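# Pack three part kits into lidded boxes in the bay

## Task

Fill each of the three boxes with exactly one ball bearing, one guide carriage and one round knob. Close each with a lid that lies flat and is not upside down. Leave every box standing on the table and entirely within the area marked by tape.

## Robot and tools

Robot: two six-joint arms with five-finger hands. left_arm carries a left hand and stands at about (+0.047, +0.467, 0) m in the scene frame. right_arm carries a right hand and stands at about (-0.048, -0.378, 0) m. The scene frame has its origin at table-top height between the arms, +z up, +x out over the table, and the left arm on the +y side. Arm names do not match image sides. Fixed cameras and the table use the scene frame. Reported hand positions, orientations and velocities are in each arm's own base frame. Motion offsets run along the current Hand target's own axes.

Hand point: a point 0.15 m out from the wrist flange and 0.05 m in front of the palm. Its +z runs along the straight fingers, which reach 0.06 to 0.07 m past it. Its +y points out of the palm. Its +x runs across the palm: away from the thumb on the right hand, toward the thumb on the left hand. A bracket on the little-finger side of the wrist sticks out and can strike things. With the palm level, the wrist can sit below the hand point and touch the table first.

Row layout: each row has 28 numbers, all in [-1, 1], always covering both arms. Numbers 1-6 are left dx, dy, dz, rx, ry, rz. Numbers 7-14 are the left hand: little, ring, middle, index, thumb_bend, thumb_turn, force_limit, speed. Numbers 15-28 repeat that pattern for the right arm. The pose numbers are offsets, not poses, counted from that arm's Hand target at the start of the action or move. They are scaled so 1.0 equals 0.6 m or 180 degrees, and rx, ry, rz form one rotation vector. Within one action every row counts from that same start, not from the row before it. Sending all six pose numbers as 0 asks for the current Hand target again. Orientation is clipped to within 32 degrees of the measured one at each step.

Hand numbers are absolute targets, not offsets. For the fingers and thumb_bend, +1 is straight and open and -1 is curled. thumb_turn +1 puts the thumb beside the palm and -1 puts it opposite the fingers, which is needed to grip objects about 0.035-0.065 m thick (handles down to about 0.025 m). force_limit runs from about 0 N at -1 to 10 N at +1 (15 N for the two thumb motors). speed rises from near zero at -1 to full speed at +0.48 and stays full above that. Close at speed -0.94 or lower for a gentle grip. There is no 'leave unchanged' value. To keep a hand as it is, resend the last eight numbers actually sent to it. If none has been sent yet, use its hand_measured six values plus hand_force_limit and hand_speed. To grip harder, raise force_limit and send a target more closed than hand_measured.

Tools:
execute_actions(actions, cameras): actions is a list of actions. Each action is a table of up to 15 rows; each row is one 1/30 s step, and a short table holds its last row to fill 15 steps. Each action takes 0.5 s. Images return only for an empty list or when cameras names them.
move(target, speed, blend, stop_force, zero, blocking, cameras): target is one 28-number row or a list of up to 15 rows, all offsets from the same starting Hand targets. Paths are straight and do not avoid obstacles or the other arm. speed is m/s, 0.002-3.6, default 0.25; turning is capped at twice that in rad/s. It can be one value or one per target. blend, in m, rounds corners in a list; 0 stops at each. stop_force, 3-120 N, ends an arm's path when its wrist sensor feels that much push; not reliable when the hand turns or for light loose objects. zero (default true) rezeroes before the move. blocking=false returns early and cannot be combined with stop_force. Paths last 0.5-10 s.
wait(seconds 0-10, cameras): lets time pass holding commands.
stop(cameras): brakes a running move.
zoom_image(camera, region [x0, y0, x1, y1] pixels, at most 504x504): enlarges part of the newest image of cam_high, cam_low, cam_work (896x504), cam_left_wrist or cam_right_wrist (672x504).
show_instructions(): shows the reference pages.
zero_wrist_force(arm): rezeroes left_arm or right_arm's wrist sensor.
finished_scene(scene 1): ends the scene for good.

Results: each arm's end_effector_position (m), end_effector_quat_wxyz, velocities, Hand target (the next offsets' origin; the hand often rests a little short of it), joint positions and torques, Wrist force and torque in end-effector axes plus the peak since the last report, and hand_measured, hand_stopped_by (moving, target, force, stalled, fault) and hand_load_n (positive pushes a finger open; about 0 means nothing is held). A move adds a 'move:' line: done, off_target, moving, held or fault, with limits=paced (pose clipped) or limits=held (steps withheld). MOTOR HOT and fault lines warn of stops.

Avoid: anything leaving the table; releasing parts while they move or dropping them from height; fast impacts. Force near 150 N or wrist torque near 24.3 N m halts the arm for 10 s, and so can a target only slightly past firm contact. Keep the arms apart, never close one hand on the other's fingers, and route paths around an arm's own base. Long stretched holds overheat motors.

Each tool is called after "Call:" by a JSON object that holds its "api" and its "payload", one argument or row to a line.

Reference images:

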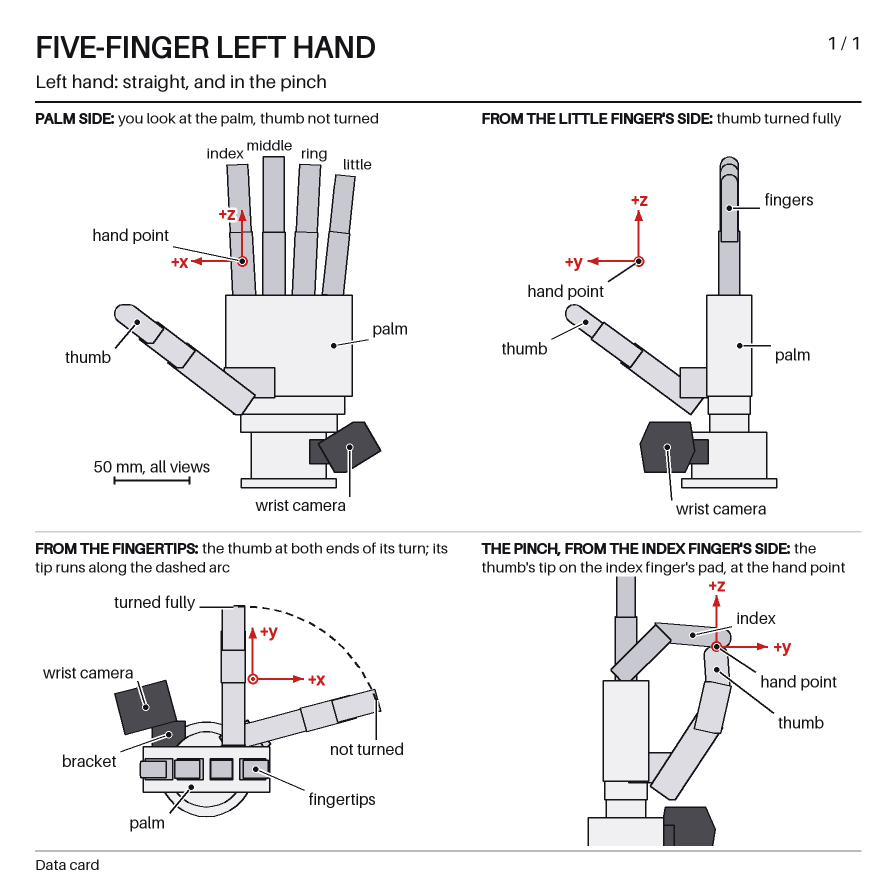

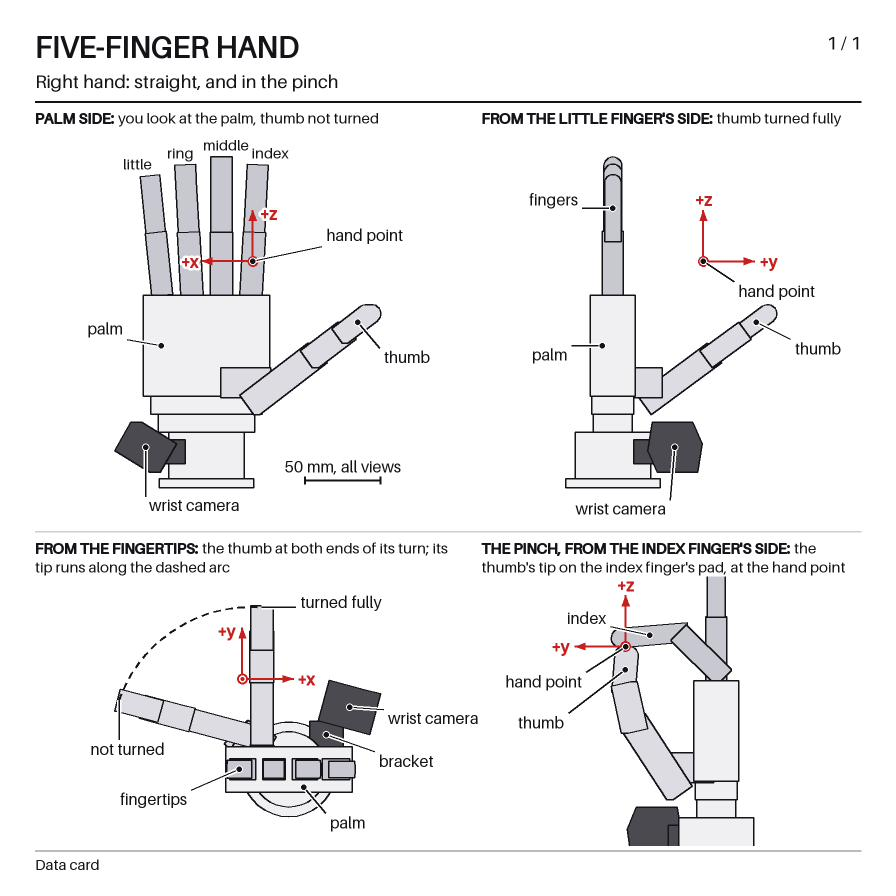

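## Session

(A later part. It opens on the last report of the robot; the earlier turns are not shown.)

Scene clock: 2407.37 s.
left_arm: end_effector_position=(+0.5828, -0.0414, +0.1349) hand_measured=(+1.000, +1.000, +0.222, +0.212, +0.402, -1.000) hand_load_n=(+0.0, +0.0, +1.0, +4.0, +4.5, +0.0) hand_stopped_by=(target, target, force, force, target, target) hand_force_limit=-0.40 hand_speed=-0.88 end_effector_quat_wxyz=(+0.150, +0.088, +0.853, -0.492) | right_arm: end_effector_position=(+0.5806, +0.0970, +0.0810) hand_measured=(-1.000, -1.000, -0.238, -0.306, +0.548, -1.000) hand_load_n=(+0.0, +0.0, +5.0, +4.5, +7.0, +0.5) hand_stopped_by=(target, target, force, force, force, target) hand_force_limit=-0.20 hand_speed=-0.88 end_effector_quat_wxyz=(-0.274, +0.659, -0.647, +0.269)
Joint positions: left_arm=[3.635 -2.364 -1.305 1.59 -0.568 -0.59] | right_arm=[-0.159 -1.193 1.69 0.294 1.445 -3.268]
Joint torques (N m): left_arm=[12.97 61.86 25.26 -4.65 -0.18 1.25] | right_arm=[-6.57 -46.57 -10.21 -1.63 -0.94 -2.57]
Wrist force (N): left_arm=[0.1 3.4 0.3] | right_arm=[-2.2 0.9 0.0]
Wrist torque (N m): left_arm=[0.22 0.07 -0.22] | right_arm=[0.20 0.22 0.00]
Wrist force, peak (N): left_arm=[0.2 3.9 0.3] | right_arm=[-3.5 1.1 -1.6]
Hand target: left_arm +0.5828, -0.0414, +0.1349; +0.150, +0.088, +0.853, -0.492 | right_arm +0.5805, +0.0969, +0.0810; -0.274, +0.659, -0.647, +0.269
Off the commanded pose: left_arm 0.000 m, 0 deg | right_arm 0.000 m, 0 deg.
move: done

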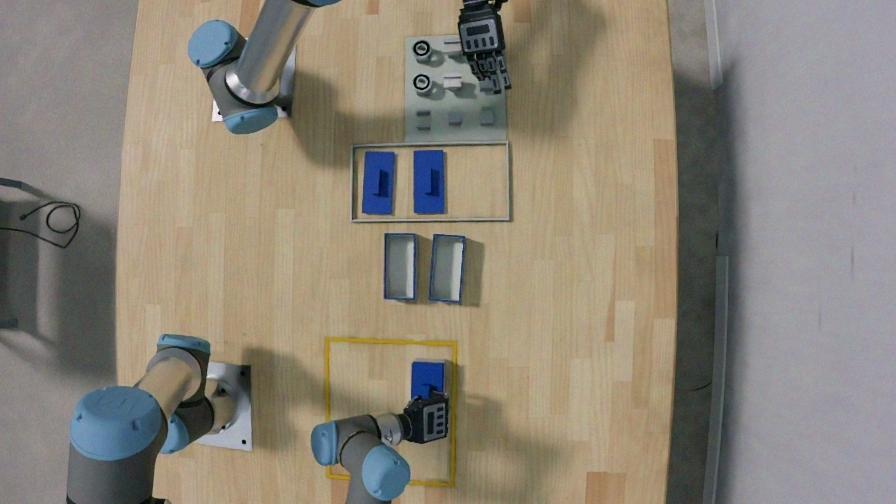

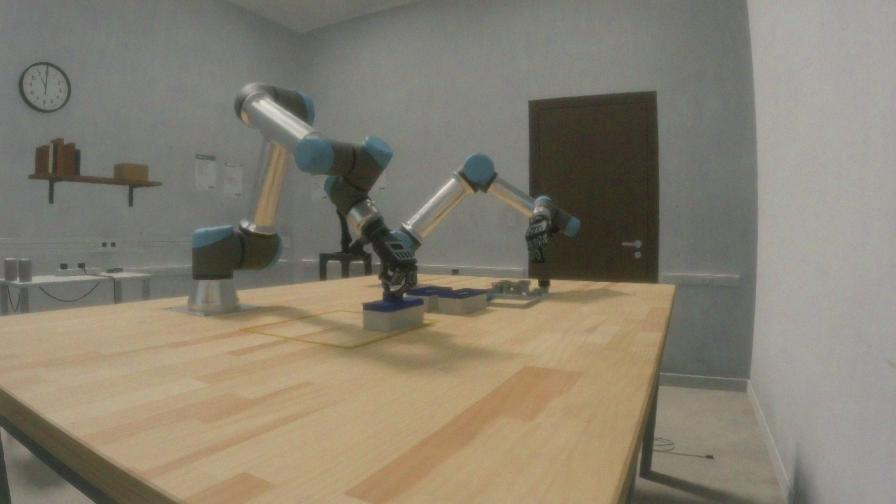

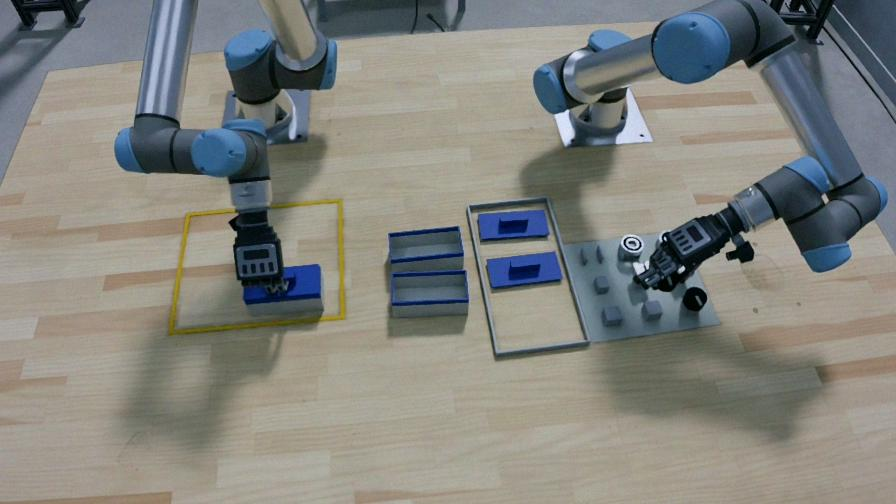

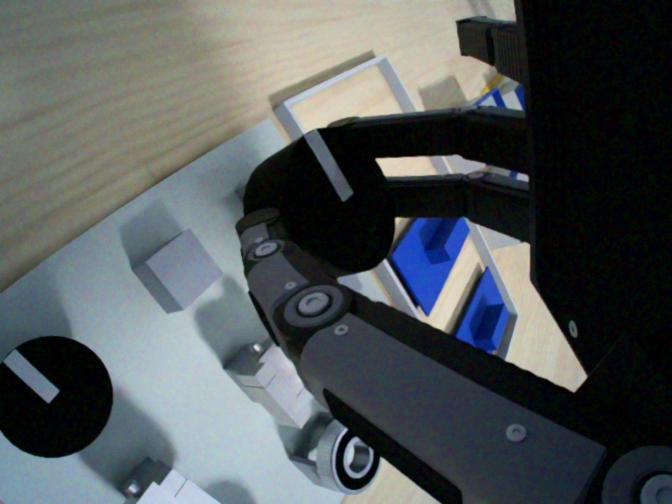

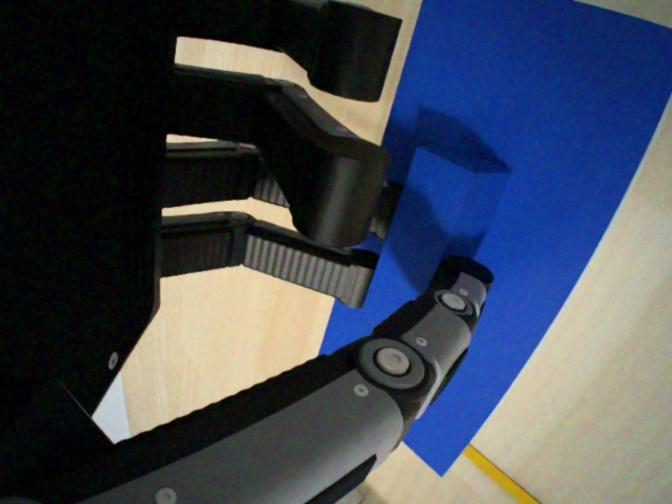

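Call:
{"api": "move", "payload": {
  "target": [
    [0,0,0,0,0,0,1,1,0,0,0.4,-1,-0.4,-0.88,0,0,0,0,0,0,-1,-1,-0.2,-0.2,0.7,-1,-0.2,-0.6],
    [0.1507,-0.3522,0.6242,0,0,0,1,1,0,0,0.4,-1,-0.4,-0.88,0,-0.1414,-0.1414,0,0,0,-1,-1,-0.2,-0.2,0.7,-1,-0.2,-0.6],
    [0.1507,-0.3522,0.6242,0,0,0,1,1,0,0,0.4,-1,-0.4,-0.88,0.2162,-0.0422,-0.3585,0,0,0,-1,-1,-0.2,-0.2,0.7,-1,-0.2,-0.6]
  ],
  "speed": [0.05,0.2,0.25],
  "cameras": ["all"]
}}

Call:
{"api": "zoom_image", "payload": {
  "camera": "cam_work",
  "region": [370, 210, 500, 330]
}}

Call:
{"api": "zoom_image", "payload": {
  "camera": "cam_high",
  "region": [320, 330, 470, 490]
}}

Call:
{"api": "zoom_image", "payload": {
  "camera": "cam_low",
  "region": [340, 250, 460, 350]
}}

Scene clock: 2447.03 s.
left_arm: end_effector_position=(+0.4982, -0.4712, +0.0998) hand_measured=(+1.000, +1.000, +0.222, +0.212, +0.402, -1.000) hand_load_n=(+0.0, +0.0, +1.0, +4.0, +5.0, +0.0) hand_stopped_by=(target, target, force, force, target, target) hand_force_limit=-0.40 hand_speed=-0.88 end_effector_quat_wxyz=(+0.150, +0.088, +0.853, -0.492) | right_arm: end_effector_position=(+0.4485, -0.0353, +0.2508) hand_measured=(-1.000, -1.000, -0.200, -0.200, +0.700, -1.000) hand_load_n=(+0.0, +0.0, +0.0, +0.0, +0.0, +0.0) hand_stopped_by=(target, target, target, target, target, target) hand_force_limit=-0.20 hand_speed=-0.60 end_effector_quat_wxyz=(-0.274, +0.659, -0.647, +0.269)
Joint positions: left_arm=[2.841 -2.196 -1.377 2.729 -0.681 -2.025] | right_arm=[-0.642 -1.612 1.753 0.759 1.12 -3.644]
Joint torques (N m): left_arm=[-13.04 33.13 26.95 0.65 -0.65 -1.46] | right_arm=[-7.66 -31.22 -10.65 3.37 -2.01 -2.36]
Wrist force (N): left_arm=[0.6 2.3 -0.3] | right_arm=[-1.3 1.3 -0.7]
Wrist torque (N m): left_arm=[0.13 -0.04 -0.04] | right_arm=[0.24 0.21 0.03]
Wrist force, peak (N): left_arm=[0.0 4.1 -1.0] | right_arm=[-2.4 1.0 0.1]
Hand target: left_arm +0.4982, -0.4712, +0.0998; +0.150, +0.088, +0.853, -0.492 | right_arm +0.4485, -0.0354, +0.2508; -0.274, +0.659, -0.647, +0.269
Off the commanded pose: left_arm 0.000 m, 0 deg | right_arm 0.000 m, 0 deg.
move: done

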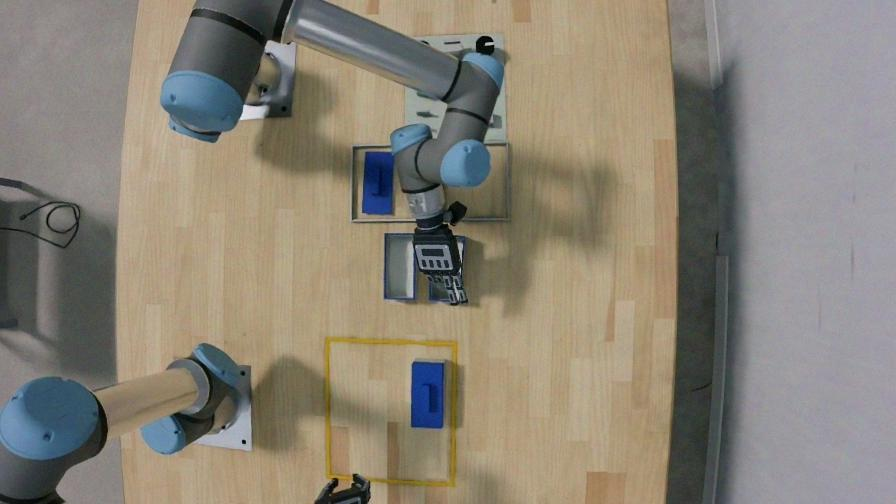

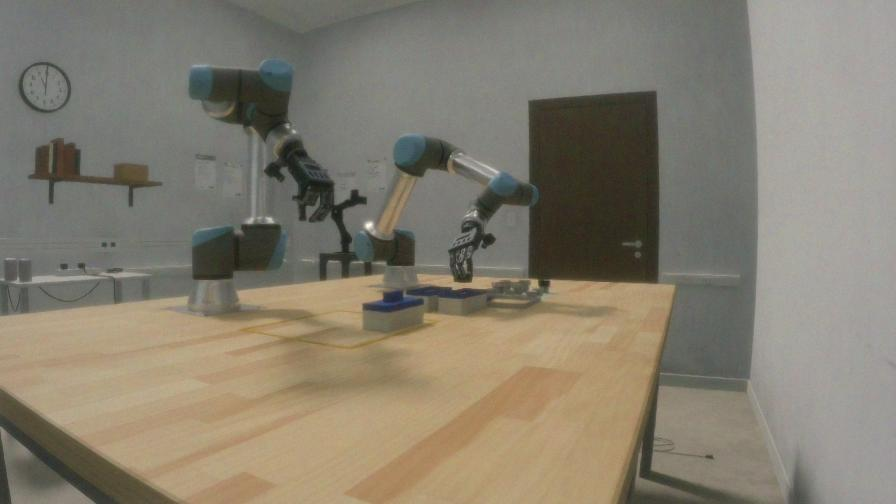

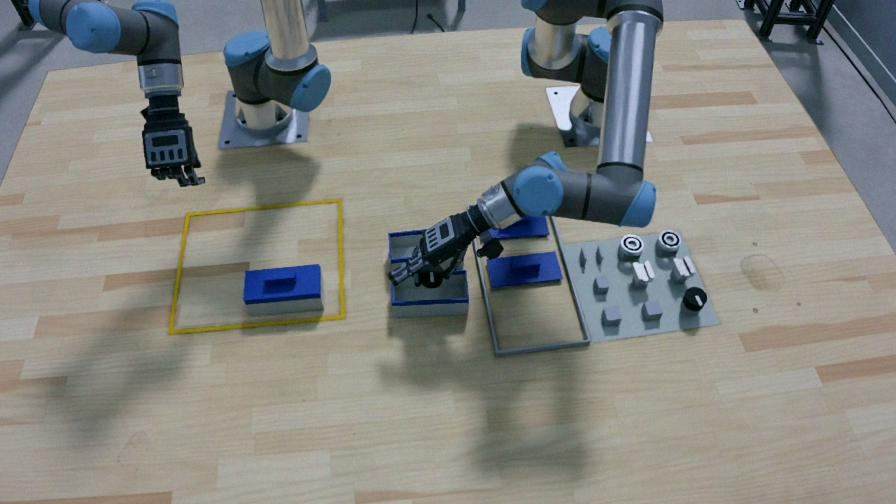

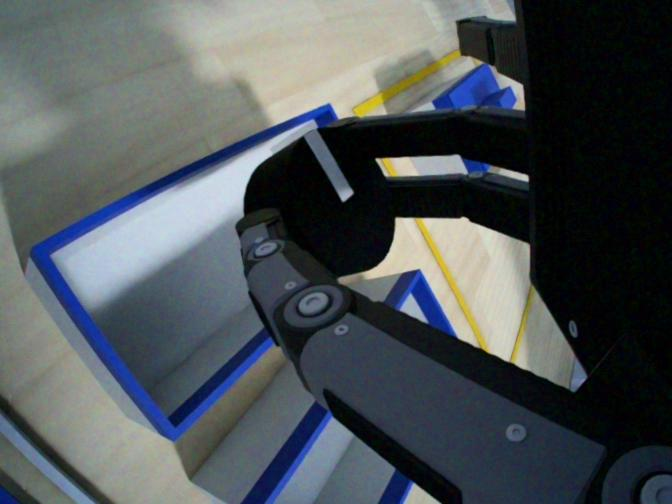

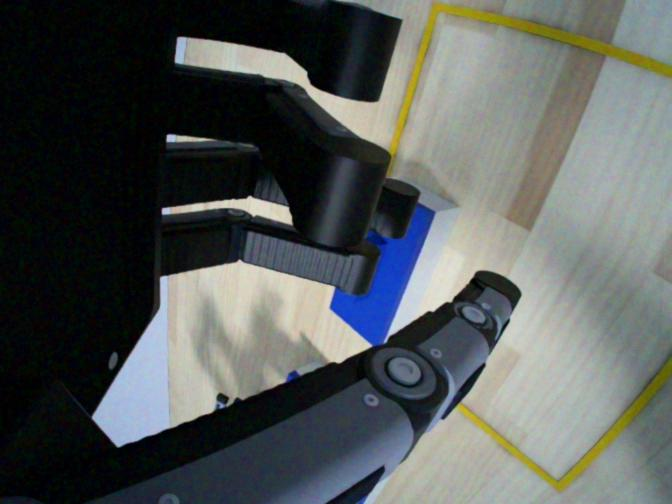

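Scaled by 3.877 from the camera's 896x504 image, which has a finer 1280x720 frame.

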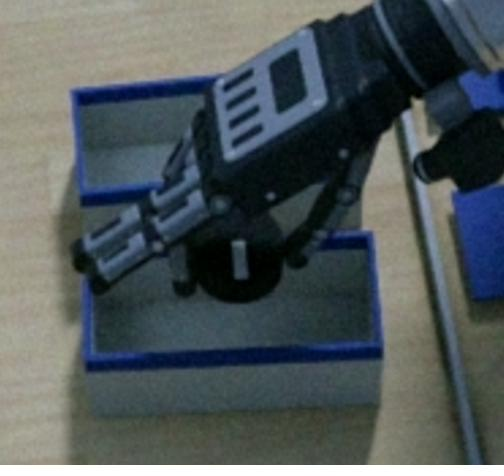

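Scaled by 3.150 from the camera's 896x504 image, which has a finer 1280x720 frame.

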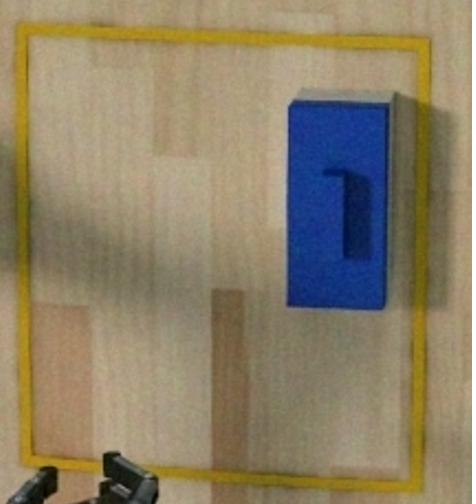

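Scaled by 4.200 from the camera's 896x504 image, which has a finer 1280x720 frame.

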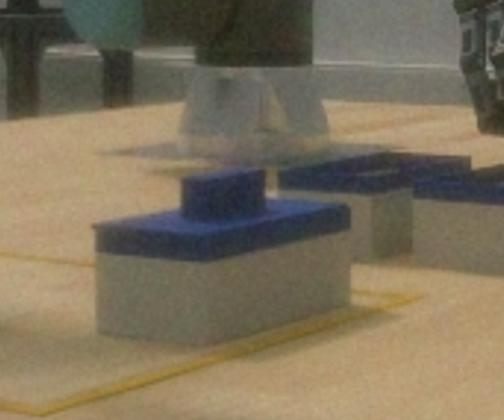

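Call:
{"api": "zoom_image", "payload": {
  "camera": "cam_high",
  "region": [400, 220, 490, 320]
}}

Call:
{"api": "zoom_image", "payload": {
  "camera": "cam_left_wrist",
  "region": [0, 60, 440, 460]
}}

Scaled by 5.040 from the camera's 896x504 image, which has a finer 1280x720 frame.

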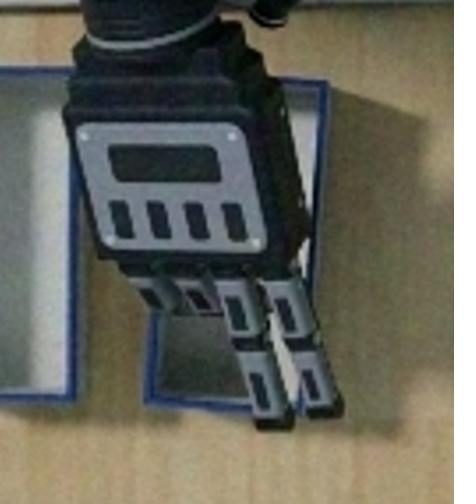

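Scaled by 1.145 from the camera's 672x504 image, which has a finer 960x720 frame.

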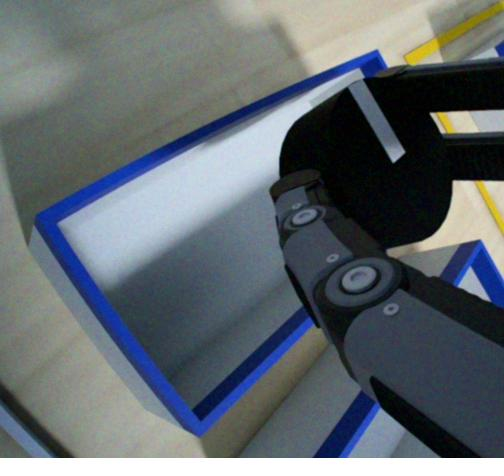

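Call:
{"api": "move", "payload": {
  "target": [0.0353,0.1037,0.0637,0,0,0,1,1,0,0,0.4,-1,-0.4,-0.88,0,0,0,0,0,0,-1,-1,-0.2,-0.2,0.7,-1,-0.2,-0.6],
  "speed": 0.05,
  "stop_force": 4,
  "cameras": ["cam_left_wrist","cam_work"]
}}

Call:
{"api": "zoom_image", "payload": {
  "camera": "cam_work",
  "region": [370, 210, 500, 330]
}}

Scene clock: 2486.03 s.
left_arm: end_effector_position=(+0.5030, -0.4730, +0.0274) hand_measured=(+1.000, +1.000, +0.222, +0.212, +0.402, -1.000) hand_load_n=(+0.0, +0.0, +1.0, +4.0, +5.0, +0.0) hand_stopped_by=(target, target, force, force, target, target) hand_force_limit=-0.40 hand_speed=-0.88 end_effector_quat_wxyz=(+0.150, +0.088, +0.853, -0.492) | right_arm: end_effector_position=(+0.4485, -0.0354, +0.2508) hand_measured=(-1.000, -1.000, -0.200, -0.200, +0.700, -1.000) hand_load_n=(+0.0, +0.0, +0.0, +0.0, +0.0, +0.0) hand_stopped_by=(target, target, target, target, target, target) hand_force_limit=-0.20 hand_speed=-0.60 end_effector_quat_wxyz=(-0.274, +0.659, -0.647, +0.269)
Joint positions: left_arm=[2.84 -2.289 -1.422 2.867 -0.681 -2.026] | right_arm=[-0.643 -1.612 1.753 0.76 1.12 -3.645]
Joint torques (N m): left_arm=[-8.81 61.42 26.29 -3.18 -0.1 0.99] | right_arm=[-6.86 -30.57 -10.86 3.45 -1.96 -2.04]
Wrist force (N): left_arm=[-0.3 0.4 -2.6] | right_arm=[-1.1 1.0 -0.7]
Wrist torque (N m): left_arm=[0.33 -0.17 -0.02] | right_arm=[0.19 0.19 0.03]
Wrist force, peak (N): left_arm=[-1.8 -4.6 -4.7] | right_arm=[-1.5 1.5 -0.6]
Hand target: left_arm +0.5030, -0.4730, +0.0274; +0.150, +0.088, +0.853, -0.492 (not the last commanded pose) | right_arm +0.4485, -0.0354, +0.2508; -0.274, +0.659, -0.647, +0.269
Off the commanded pose: left_arm 0.003 m, 0 deg | right_arm 0.000 m, 0 deg.
move: contact (left_arm)
Images, in order (width x height): cam_work 896x504, cam_left_wrist 672x504.

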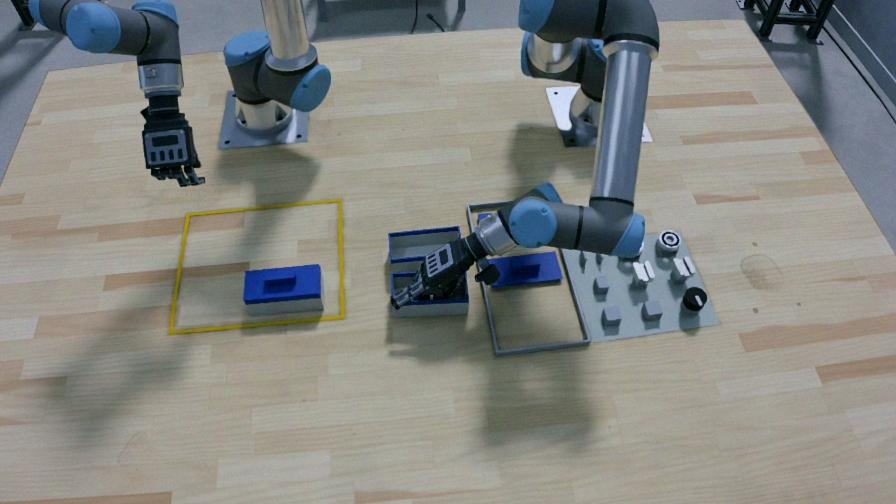

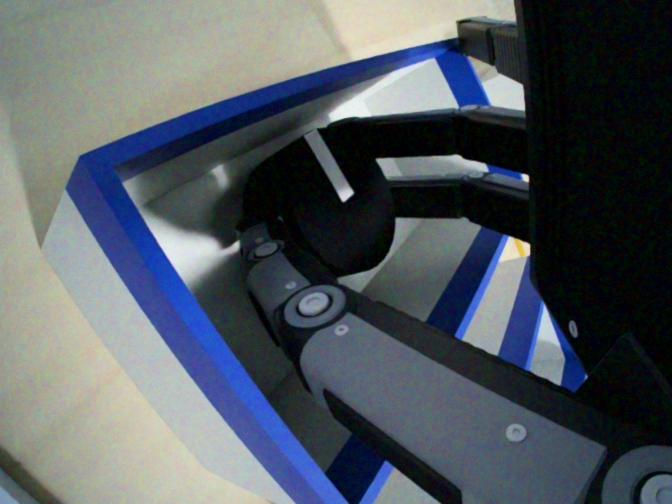

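Scaled by 3.877 from the camera's 896x504 image, which has a finer 1280x720 frame.

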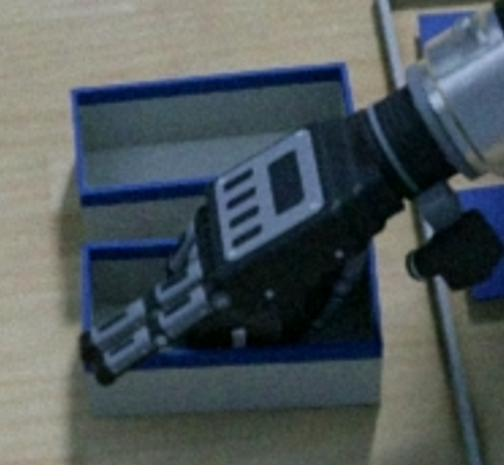

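Call:
{"api": "move", "payload": {
  "target": [
    [0,0,0,0,0,0,1,1,0.6,0.6,0.4,-1,-0.4,-0.7,0,0,0,0,0,0,-1,-1,-0.2,-0.2,0.7,-1,-0.2,-0.6],
    [-0.0513,-0.1221,-0.0705,0,0,0,1,1,0.6,0.6,0.4,-1,-0.4,-0.7,0,0,0,0,0,0,-1,-1,-0.2,-0.2,0.7,-1,-0.2,-0.6],
    [-0.0413,-0.1163,-0.1325,-0.2222,0,0,-1,-1,1,1,-0.7,-1,0,0.2,0,0,0,0,0,0,-1,-1,-0.2,-0.2,0.7,-1,-0.2,-0.6],
    [0.0032,-0.0105,-0.0715,-0.2222,0,0,-1,-1,1,1,-0.7,-1,0,0.2,0,0,0,0,0,0,-1,-1,-0.2,-0.2,0.7,-1,-0.2,-0.6],
    [-0.0038,0.0368,-0.1482,-0.2222,0,0,-1,-1,1,1,-0.7,-1,0,0.2,0,0,0,0,0,0,-1,-1,-0.2,-0.2,0.7,-1,-0.2,-0.6]
  ],
  "speed": [0.1,0.15,0.4,0.12,0.06],
  "cameras": ["cam_work"]
}}

Call:
{"api": "zoom_image", "payload": {
  "camera": "cam_work",
  "region": [370, 210, 500, 330]
}}

Scene clock: 2521.87 s.
left_arm: end_effector_position=(+0.4967, -0.3850, +0.0520) hand_measured=(-1.000, -1.000, +1.000, +1.000, -0.700, -1.000) hand_load_n=(+0.0, +0.0, +0.0, +0.0, +0.0, +0.0) hand_stopped_by=(target, target, target, target, target, target) hand_force_limit=0.00 hand_speed=0.20 end_effector_quat_wxyz=(+0.171, +0.031, +0.970, -0.171) | right_arm: end_effector_position=(+0.4485, -0.0354, +0.2508) hand_measured=(-1.000, -1.000, -0.200, -0.200, +0.700, -1.000) hand_load_n=(+0.5, +0.0, +0.0, +0.5, +0.0, +0.0) hand_stopped_by=(target, target, target, target, target, target) hand_force_limit=-0.20 hand_speed=-0.60 end_effector_quat_wxyz=(-0.274, +0.659, -0.647, +0.269)
Joint positions: left_arm=[2.698 -2.266 -1.245 2.399 -1.398 -1.99] | right_arm=[-0.643 -1.612 1.753 0.76 1.12 -3.645]
Joint torques (N m): left_arm=[10.95 62.75 6.01 0.5 1.71 1.59] | right_arm=[-6.5 -30.59 -10.88 3.41 -1.92 -1.72]
Wrist force (N): left_arm=[0.9 2.1 0.7] | right_arm=[-1.3 1.4 -0.6]
Wrist torque (N m): left_arm=[0.20 -0.01 -0.09] | right_arm=[0.24 0.21 0.03]
Wrist force, peak (N): left_arm=[0.8 3.0 0.1] | right_arm=[-1.4 1.5 -1.0]
Hand target: left_arm +0.4967, -0.3849, +0.0520; +0.171, +0.031, +0.970, -0.171 | right_arm +0.4485, -0.0354, +0.2508; -0.274, +0.659, -0.647, +0.269
Off the commanded pose: left_arm 0.000 m, 0 deg | right_arm 0.000 m, 0 deg.
move: done
Images, in order (width x height): cam_work 896x504.

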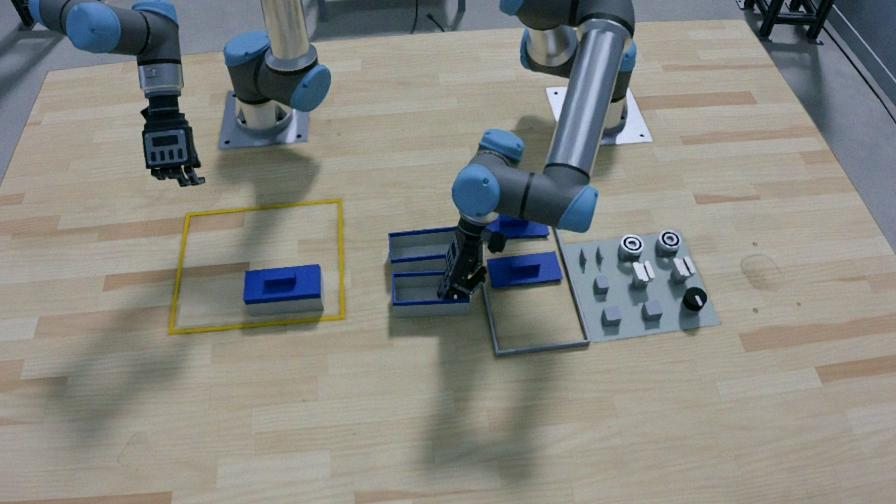

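Scaled by 3.877 from the camera's 896x504 image, which has a finer 1280x720 frame.

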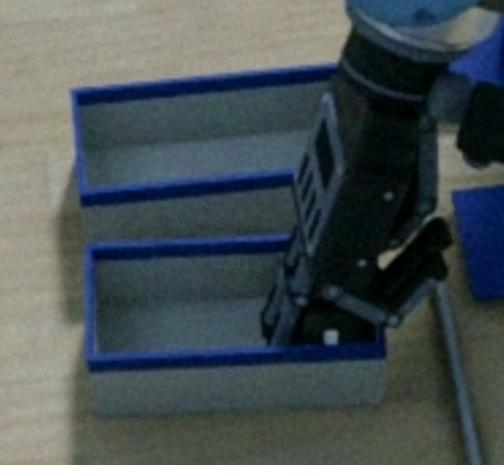

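Call:
{"api": "move", "payload": {
  "target": [
    [-0.0428,-0.0465,-0.108,0,0,0,-1,-1,1,1,-0.7,-1,0,0.2,0,0,0,0,0,0,-1,-1,-0.2,-0.2,0.7,-1,-0.2,-0.6],
    [0.031,0.4745,-0.3507,0.2222,0,0,1,1,0.6,0.6,0.4,-1,0,0.2,0,0,0,0,0,0,-1,-1,-0.2,-0.2,0.7,-1,-0.2,-0.6],
    [0.077,0.5175,-0.232,0.2222,0,0,1,1,0.6,0.6,0.4,-1,0,0.2,0,0,0,0,0,0,-1,-1,-0.2,-0.2,0.7,-1,-0.2,-0.6]
  ],
  "speed": [0.12,0.35,0.12],
  "cameras": ["cam_work","cam_high","cam_left_wrist"]
}}

Call:
{"api": "zoom_image", "payload": {
  "camera": "cam_high",
  "region": [380, 60, 460, 130]
}}

Call:
{"api": "zoom_image", "payload": {
  "camera": "cam_high",
  "region": [370, 220, 480, 310]
}}

Scene clock: 2542.73 s.
left_arm: end_effector_position=(+0.4457, -0.0454, +0.0597) hand_measured=(+1.000, +1.000, +0.600, +0.600, +0.400, -1.000) hand_load_n=(+0.0, +0.0, +0.0, +0.0, +0.0, +0.0) hand_stopped_by=(target, target, target, target, target, target) hand_force_limit=0.00 hand_speed=0.20 end_effector_quat_wxyz=(+0.150, +0.088, +0.853, -0.492) | right_arm: end_effector_position=(+0.4485, -0.0354, +0.2508) hand_measured=(-1.000, -1.000, -0.200, -0.200, +0.700, -1.000) hand_load_n=(+0.0, +0.0, +0.0, +0.0, +0.0, +0.0) hand_stopped_by=(target, target, target, target, target, target) hand_force_limit=-0.20 hand_speed=-0.60 end_effector_quat_wxyz=(-0.274, +0.659, -0.647, +0.269)
Joint positions: left_arm=[3.779 -2.249 -1.843 1.842 -0.649 -0.381] | right_arm=[-0.643 -1.612 1.753 0.76 1.12 -3.645]
Joint torques (N m): left_arm=[-14 25.01 18.63 -0.63 2.48 -1.36] | right_arm=[-7 -30.88 -11.5 3.45 -2.01 -1.83]
Wrist force (N): left_arm=[0.2 2.4 -0.1] | right_arm=[-1.2 1.4 -0.7]
Wrist torque (N m): left_arm=[0.15 -0.02 -0.09] | right_arm=[0.24 0.20 0.03]
Wrist force, peak (N): left_arm=[-0.2 3.8 -0.8] | right_arm=[-1.4 1.6 -0.9]
Hand target: left_arm +0.4457, -0.0454, +0.0596; +0.150, +0.088, +0.853, -0.492 | right_arm +0.4485, -0.0354, +0.2508; -0.274, +0.659, -0.647, +0.269
Off the commanded pose: left_arm 0.000 m, 0 deg | right_arm 0.000 m, 0 deg.
move: done
Images, in order (width x height): cam_high 896x504, cam_work 896x504, cam_left_wrist 672x504.

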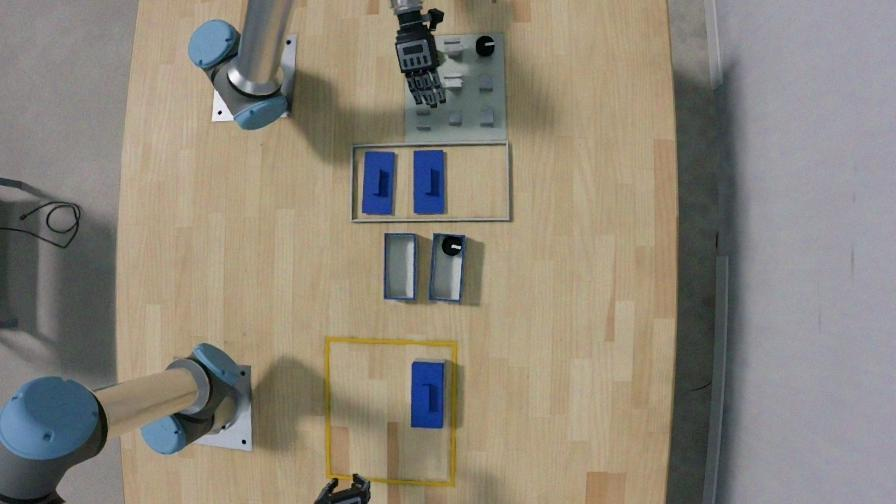

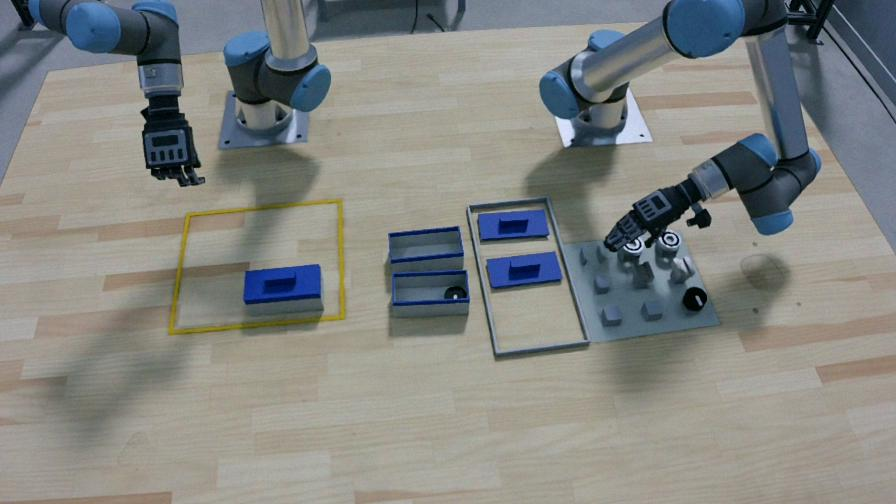

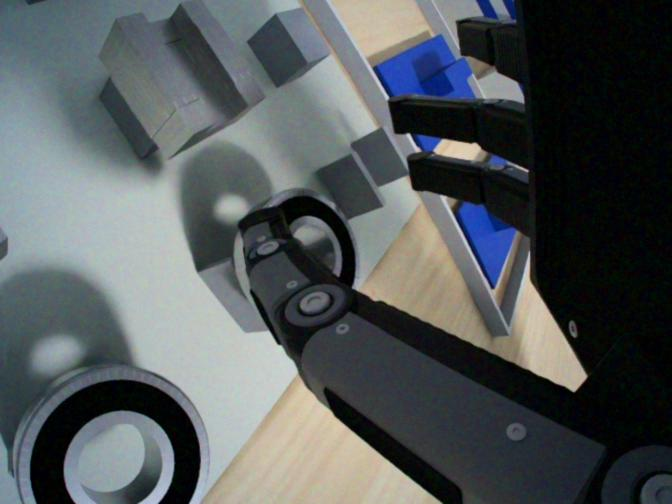

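Scaled by 6.300 from the camera's 896x504 image, which has a finer 1280x720 frame.

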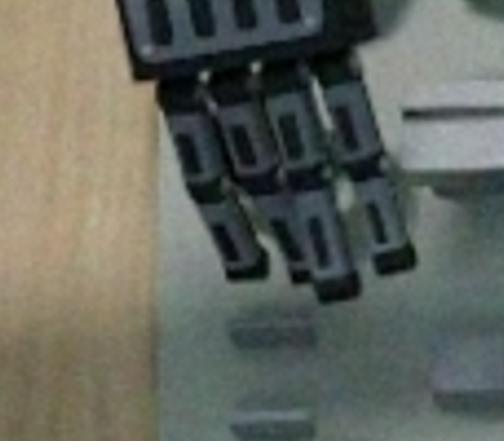

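Scaled by 4.582 from the camera's 896x504 image, which has a finer 1280x720 frame.

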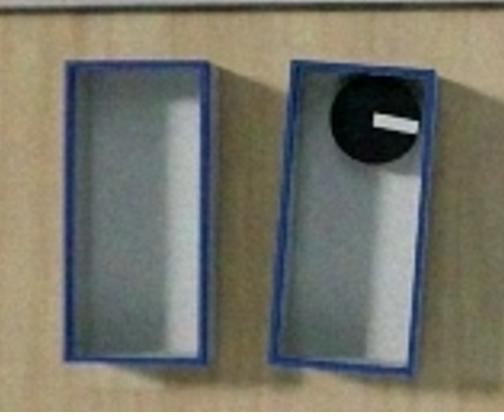

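Call:
{"api": "move", "payload": {
  "target": [0.0217,0.0238,0.0147,0,0,0,1,1,0.6,0.6,0.4,-1,0,0.2,0,0,0,0,0,0,-1,-1,-0.2,-0.2,0.7,-1,-0.2,-0.6],
  "speed": 0.05,
  "stop_force": 4,
  "cameras": ["cam_left_wrist"]
}}

Call:
{"api": "move", "payload": {
  "target": [0,0,0,0,0,0,1,1,0,0,0.4,-1,-0.4,-0.88,0,0,0,0,0,0,-1,-1,-0.2,-0.2,0.7,-1,-0.2,-0.6],
  "speed": 0.04,
  "cameras": ["cam_left_wrist"]
}}

Scene clock: 2565.47 s.
left_arm: end_effector_position=(+0.4422, -0.0457, +0.0489) hand_measured=(+1.000, +1.000, +0.600, +0.600, +0.400, -1.000) hand_load_n=(+0.0, -0.5, +0.0, -0.5, +0.0, +0.0) hand_stopped_by=(target, target, target, target, target, target) hand_force_limit=0.00 hand_speed=0.20 end_effector_quat_wxyz=(+0.150, +0.088, +0.853, -0.492) | right_arm: end_effector_position=(+0.4485, -0.0354, +0.2508) hand_measured=(-1.000, -1.000, -0.200, -0.200, +0.700, -1.000) hand_load_n=(+0.0, +0.0, +0.0, +0.0, +0.0, +0.0) hand_stopped_by=(target, target, target, target, target, target) hand_force_limit=-0.20 hand_speed=-0.60 end_effector_quat_wxyz=(-0.274, +0.659, -0.647, +0.269)
Joint positions: left_arm=[3.783 -2.266 -1.855 1.866 -0.652 -0.375] | right_arm=[-0.643 -1.612 1.753 0.76 1.12 -3.645]
Joint torques (N m): left_arm=[-14.69 53.33 18.76 -4.66 2.62 -1.33] | right_arm=[-6.69 -31.17 -10.82 3.41 -2.01 -1.89]
Wrist force (N): left_arm=[0.0 2.4 -0.1] | right_arm=[-1.3 1.2 -0.8]
Wrist torque (N m): left_arm=[0.16 0.01 -0.13] | right_arm=[0.23 0.22 0.02]
Wrist force, peak (N): left_arm=[-2.1 0.1 -3.1] | right_arm=[-1.4 1.5 -0.7]
Hand target: left_arm +0.4422, -0.0457, +0.0489; +0.150, +0.088, +0.853, -0.492 (not the last commanded pose) | right_arm +0.4485, -0.0354, +0.2508; -0.274, +0.659, -0.647, +0.269
Off the commanded pose: left_arm 0.010 m, 0 deg | right_arm 0.000 m, 0 deg.
move: contact (left_arm)
Images, in order (width x height): cam_left_wrist 672x504.

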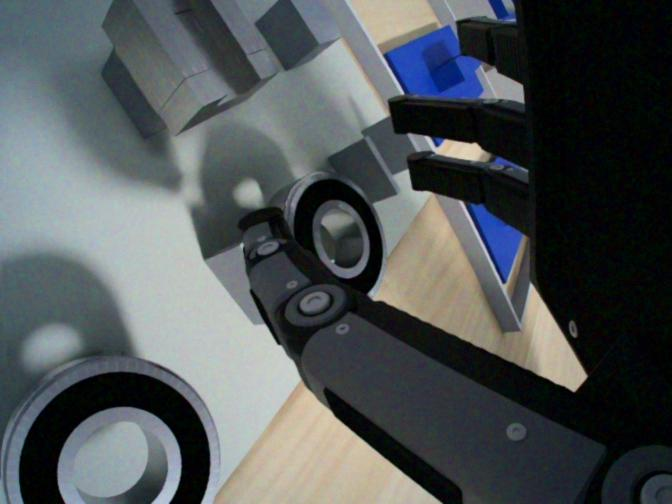

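Scene clock: 2567.53 s.
left_arm: end_effector_position=(+0.4422, -0.0457, +0.0489) hand_measured=(+1.000, +1.000, +0.000, +0.190, +0.400, -1.000) hand_load_n=(-0.5, +0.0, +1.0, +1.0, +0.5, -0.5) hand_stopped_by=(target, target, target, force, target, target) hand_force_limit=-0.40 hand_speed=-0.88 end_effector_quat_wxyz=(+0.150, +0.088, +0.853, -0.492) | right_arm: end_effector_position=(+0.4485, -0.0354, +0.2508) hand_measured=(-1.000, -1.000, -0.200, -0.200, +0.700, -1.000) hand_load_n=(+0.0, +0.0, +0.0, +0.0, +0.0, +0.0) hand_stopped_by=(target, target, target, target, target, target) hand_force_limit=-0.20 hand_speed=-0.60 end_effector_quat_wxyz=(-0.274, +0.659, -0.647, +0.269)
Joint positions: left_arm=[3.783 -2.266 -1.855 1.866 -0.652 -0.375] | right_arm=[-0.643 -1.612 1.753 0.76 1.12 -3.645]
Joint torques (N m): left_arm=[-12.69 51.45 17.62 -2.67 0.8 -1.28] | right_arm=[-6.43 -30.71 -10.85 3.32 -2.08 -1.82]
Wrist force (N): left_arm=[-0.9 0.9 -0.9] | right_arm=[-1.3 1.2 -0.8]
Wrist torque (N m): left_arm=[0.14 -0.02 -0.10] | right_arm=[0.23 0.21 0.03]
Wrist force, peak (N): left_arm=[-0.1 2.8 -0.1] | right_arm=[-1.5 1.4 -0.7]
Hand target: left_arm +0.4422, -0.0457, +0.0489; +0.150, +0.088, +0.853, -0.492 | right_arm +0.4485, -0.0354, +0.2508; -0.274, +0.659, -0.647, +0.269
Off the commanded pose: left_arm 0.000 m, 0 deg | right_arm 0.000 m, 0 deg.
move: done
Images, in order (width x height): cam_left_wrist 672x504.

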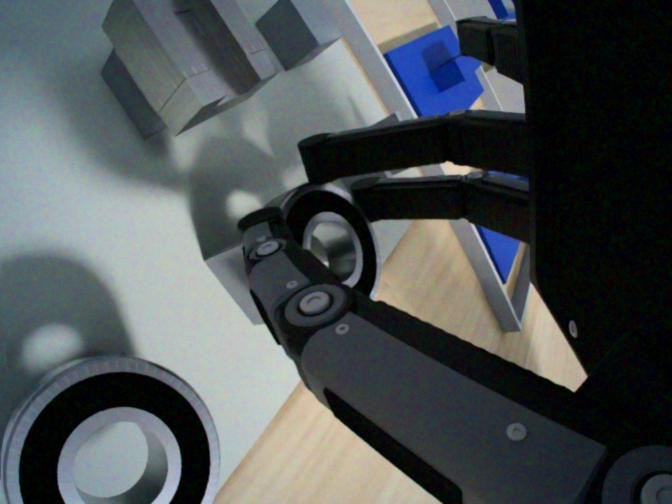

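Call:
{"api": "move", "payload": {
  "target": [
    [0,0,0,0,0,0,1,1,0.6,0.6,0.4,-1,-0.4,-0.5,0,0,0,0,0,0,-1,-1,-0.2,-0.2,0.7,-1,-0.2,-0.6],
    [0.0033,-0.0138,-0.0157,0,0,0,1,1,0.6,0.6,0.4,-1,-0.4,-0.5,0,0,0,0,0,0,-1,-1,-0.2,-0.2,0.7,-1,-0.2,-0.6]
  ],
  "speed": 0.1,
  "cameras": ["cam_left_wrist","cam_high","cam_work"]
}}

Call:
{"api": "zoom_image", "payload": {
  "camera": "cam_left_wrist",
  "region": [150, 80, 450, 330]
}}

Call:
{"api": "zoom_image", "payload": {
  "camera": "cam_work",
  "region": [580, 210, 690, 300]
}}

Call:
{"api": "zoom_image", "payload": {
  "camera": "cam_high",
  "region": [380, 60, 460, 130]
}}

Scene clock: 2588.67 s.
left_arm: end_effector_position=(+0.4364, -0.0417, +0.0593) hand_measured=(+1.000, +1.000, +0.600, +0.600, +0.400, -1.000) hand_load_n=(+0.0, +0.0, +0.0, +0.0, +0.0, +0.0) hand_stopped_by=(target, target, target, target, target, target) hand_force_limit=-0.40 hand_speed=-0.50 end_effector_quat_wxyz=(+0.150, +0.088, +0.853, -0.492) | right_arm: end_effector_position=(+0.4485, -0.0354, +0.2508) hand_measured=(-1.000, -1.000, -0.200, -0.200, +0.700, -1.000) hand_load_n=(+0.0, +0.0, +0.0, +0.0, +0.0, +0.0) hand_stopped_by=(target, target, target, target, target, target) hand_force_limit=-0.20 hand_speed=-0.60 end_effector_quat_wxyz=(-0.274, +0.659, -0.647, +0.269)
Joint positions: left_arm=[3.8 -2.24 -1.871 1.841 -0.663 -0.354] | right_arm=[-0.643 -1.612 1.753 0.76 1.12 -3.645]
Joint torques (N m): left_arm=[11.71 52.41 -3.37 -4.79 -0.36 1.55] | right_arm=[-7.02 -30.99 -11.67 3.22 -1.98 -1.82]
Wrist force (N): left_arm=[0.0 2.3 -0.2] | right_arm=[-1.2 1.4 -0.5]
Wrist torque (N m): left_arm=[0.15 0.00 -0.28] | right_arm=[0.25 0.19 0.04]
Wrist force, peak (N): left_arm=[0.1 2.9 -0.2] | right_arm=[-1.4 1.6 -0.7]
Hand target: left_arm +0.4363, -0.0417, +0.0594; +0.150, +0.088, +0.853, -0.492 | right_arm +0.4485, -0.0354, +0.2508; -0.274, +0.659, -0.647, +0.269
Off the commanded pose: left_arm 0.000 m, 0 deg | right_arm 0.000 m, 0 deg.
move: done
Images, in order (width x height): cam_high 896x504, cam_work 896x504, cam_left_wrist 672x504.

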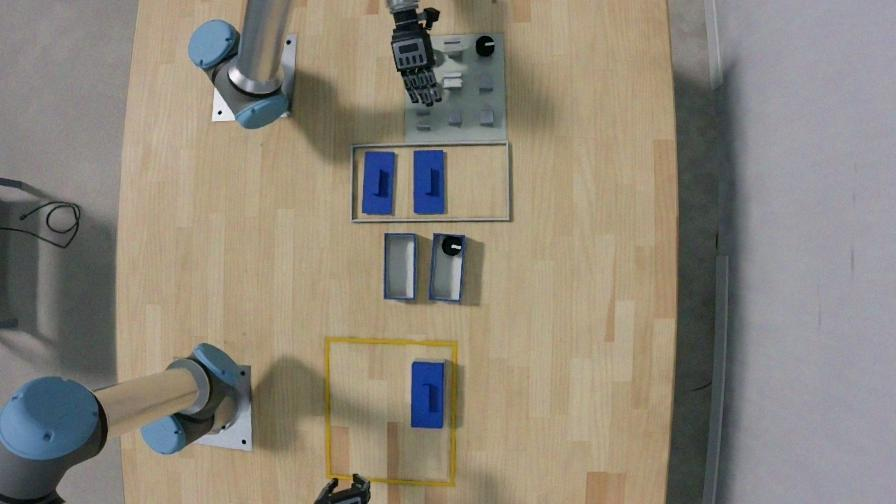

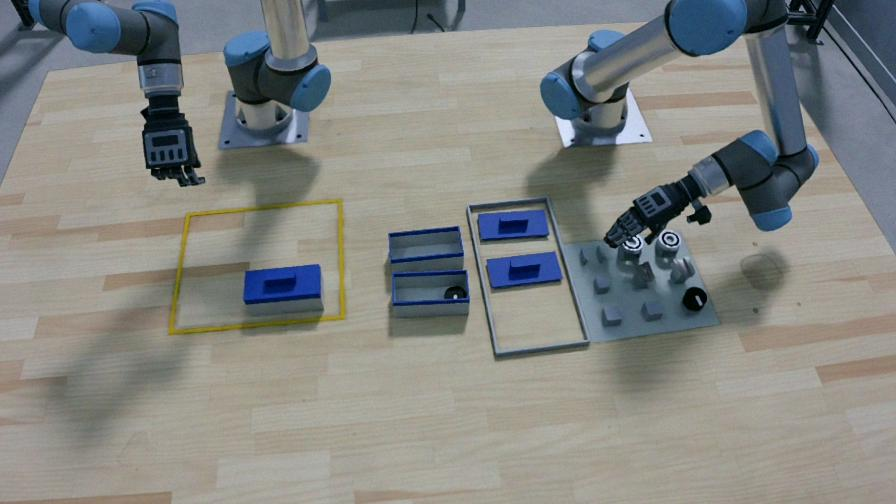

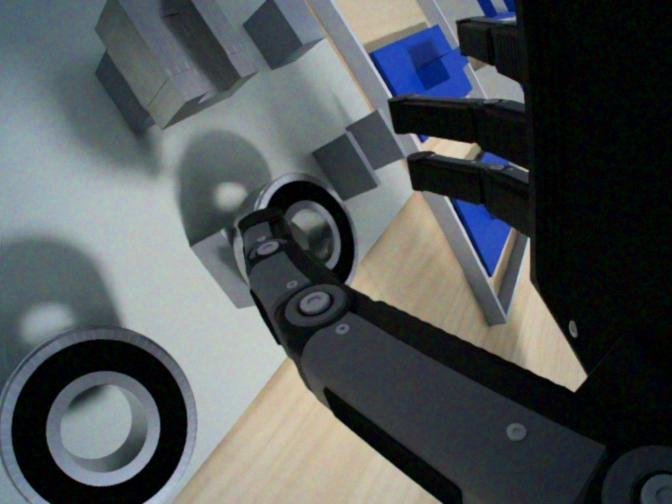

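Scaled by 1.680 from the camera's 672x504 image, which has a finer 960x720 frame.

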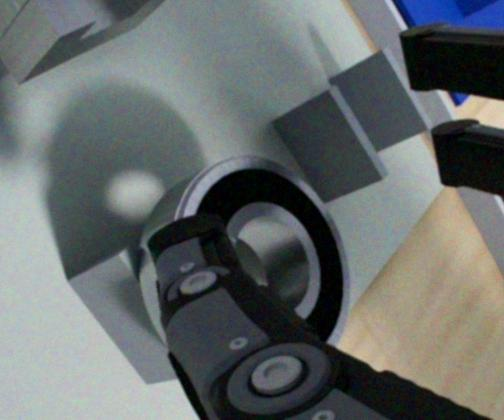

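Scaled by 4.582 from the camera's 896x504 image, which has a finer 1280x720 frame.

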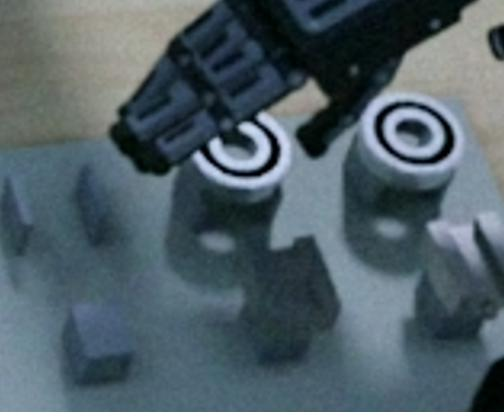

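Scaled by 6.300 from the camera's 896x504 image, which has a finer 1280x720 frame.

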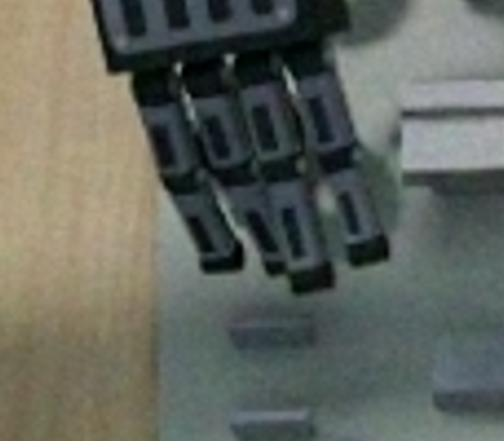

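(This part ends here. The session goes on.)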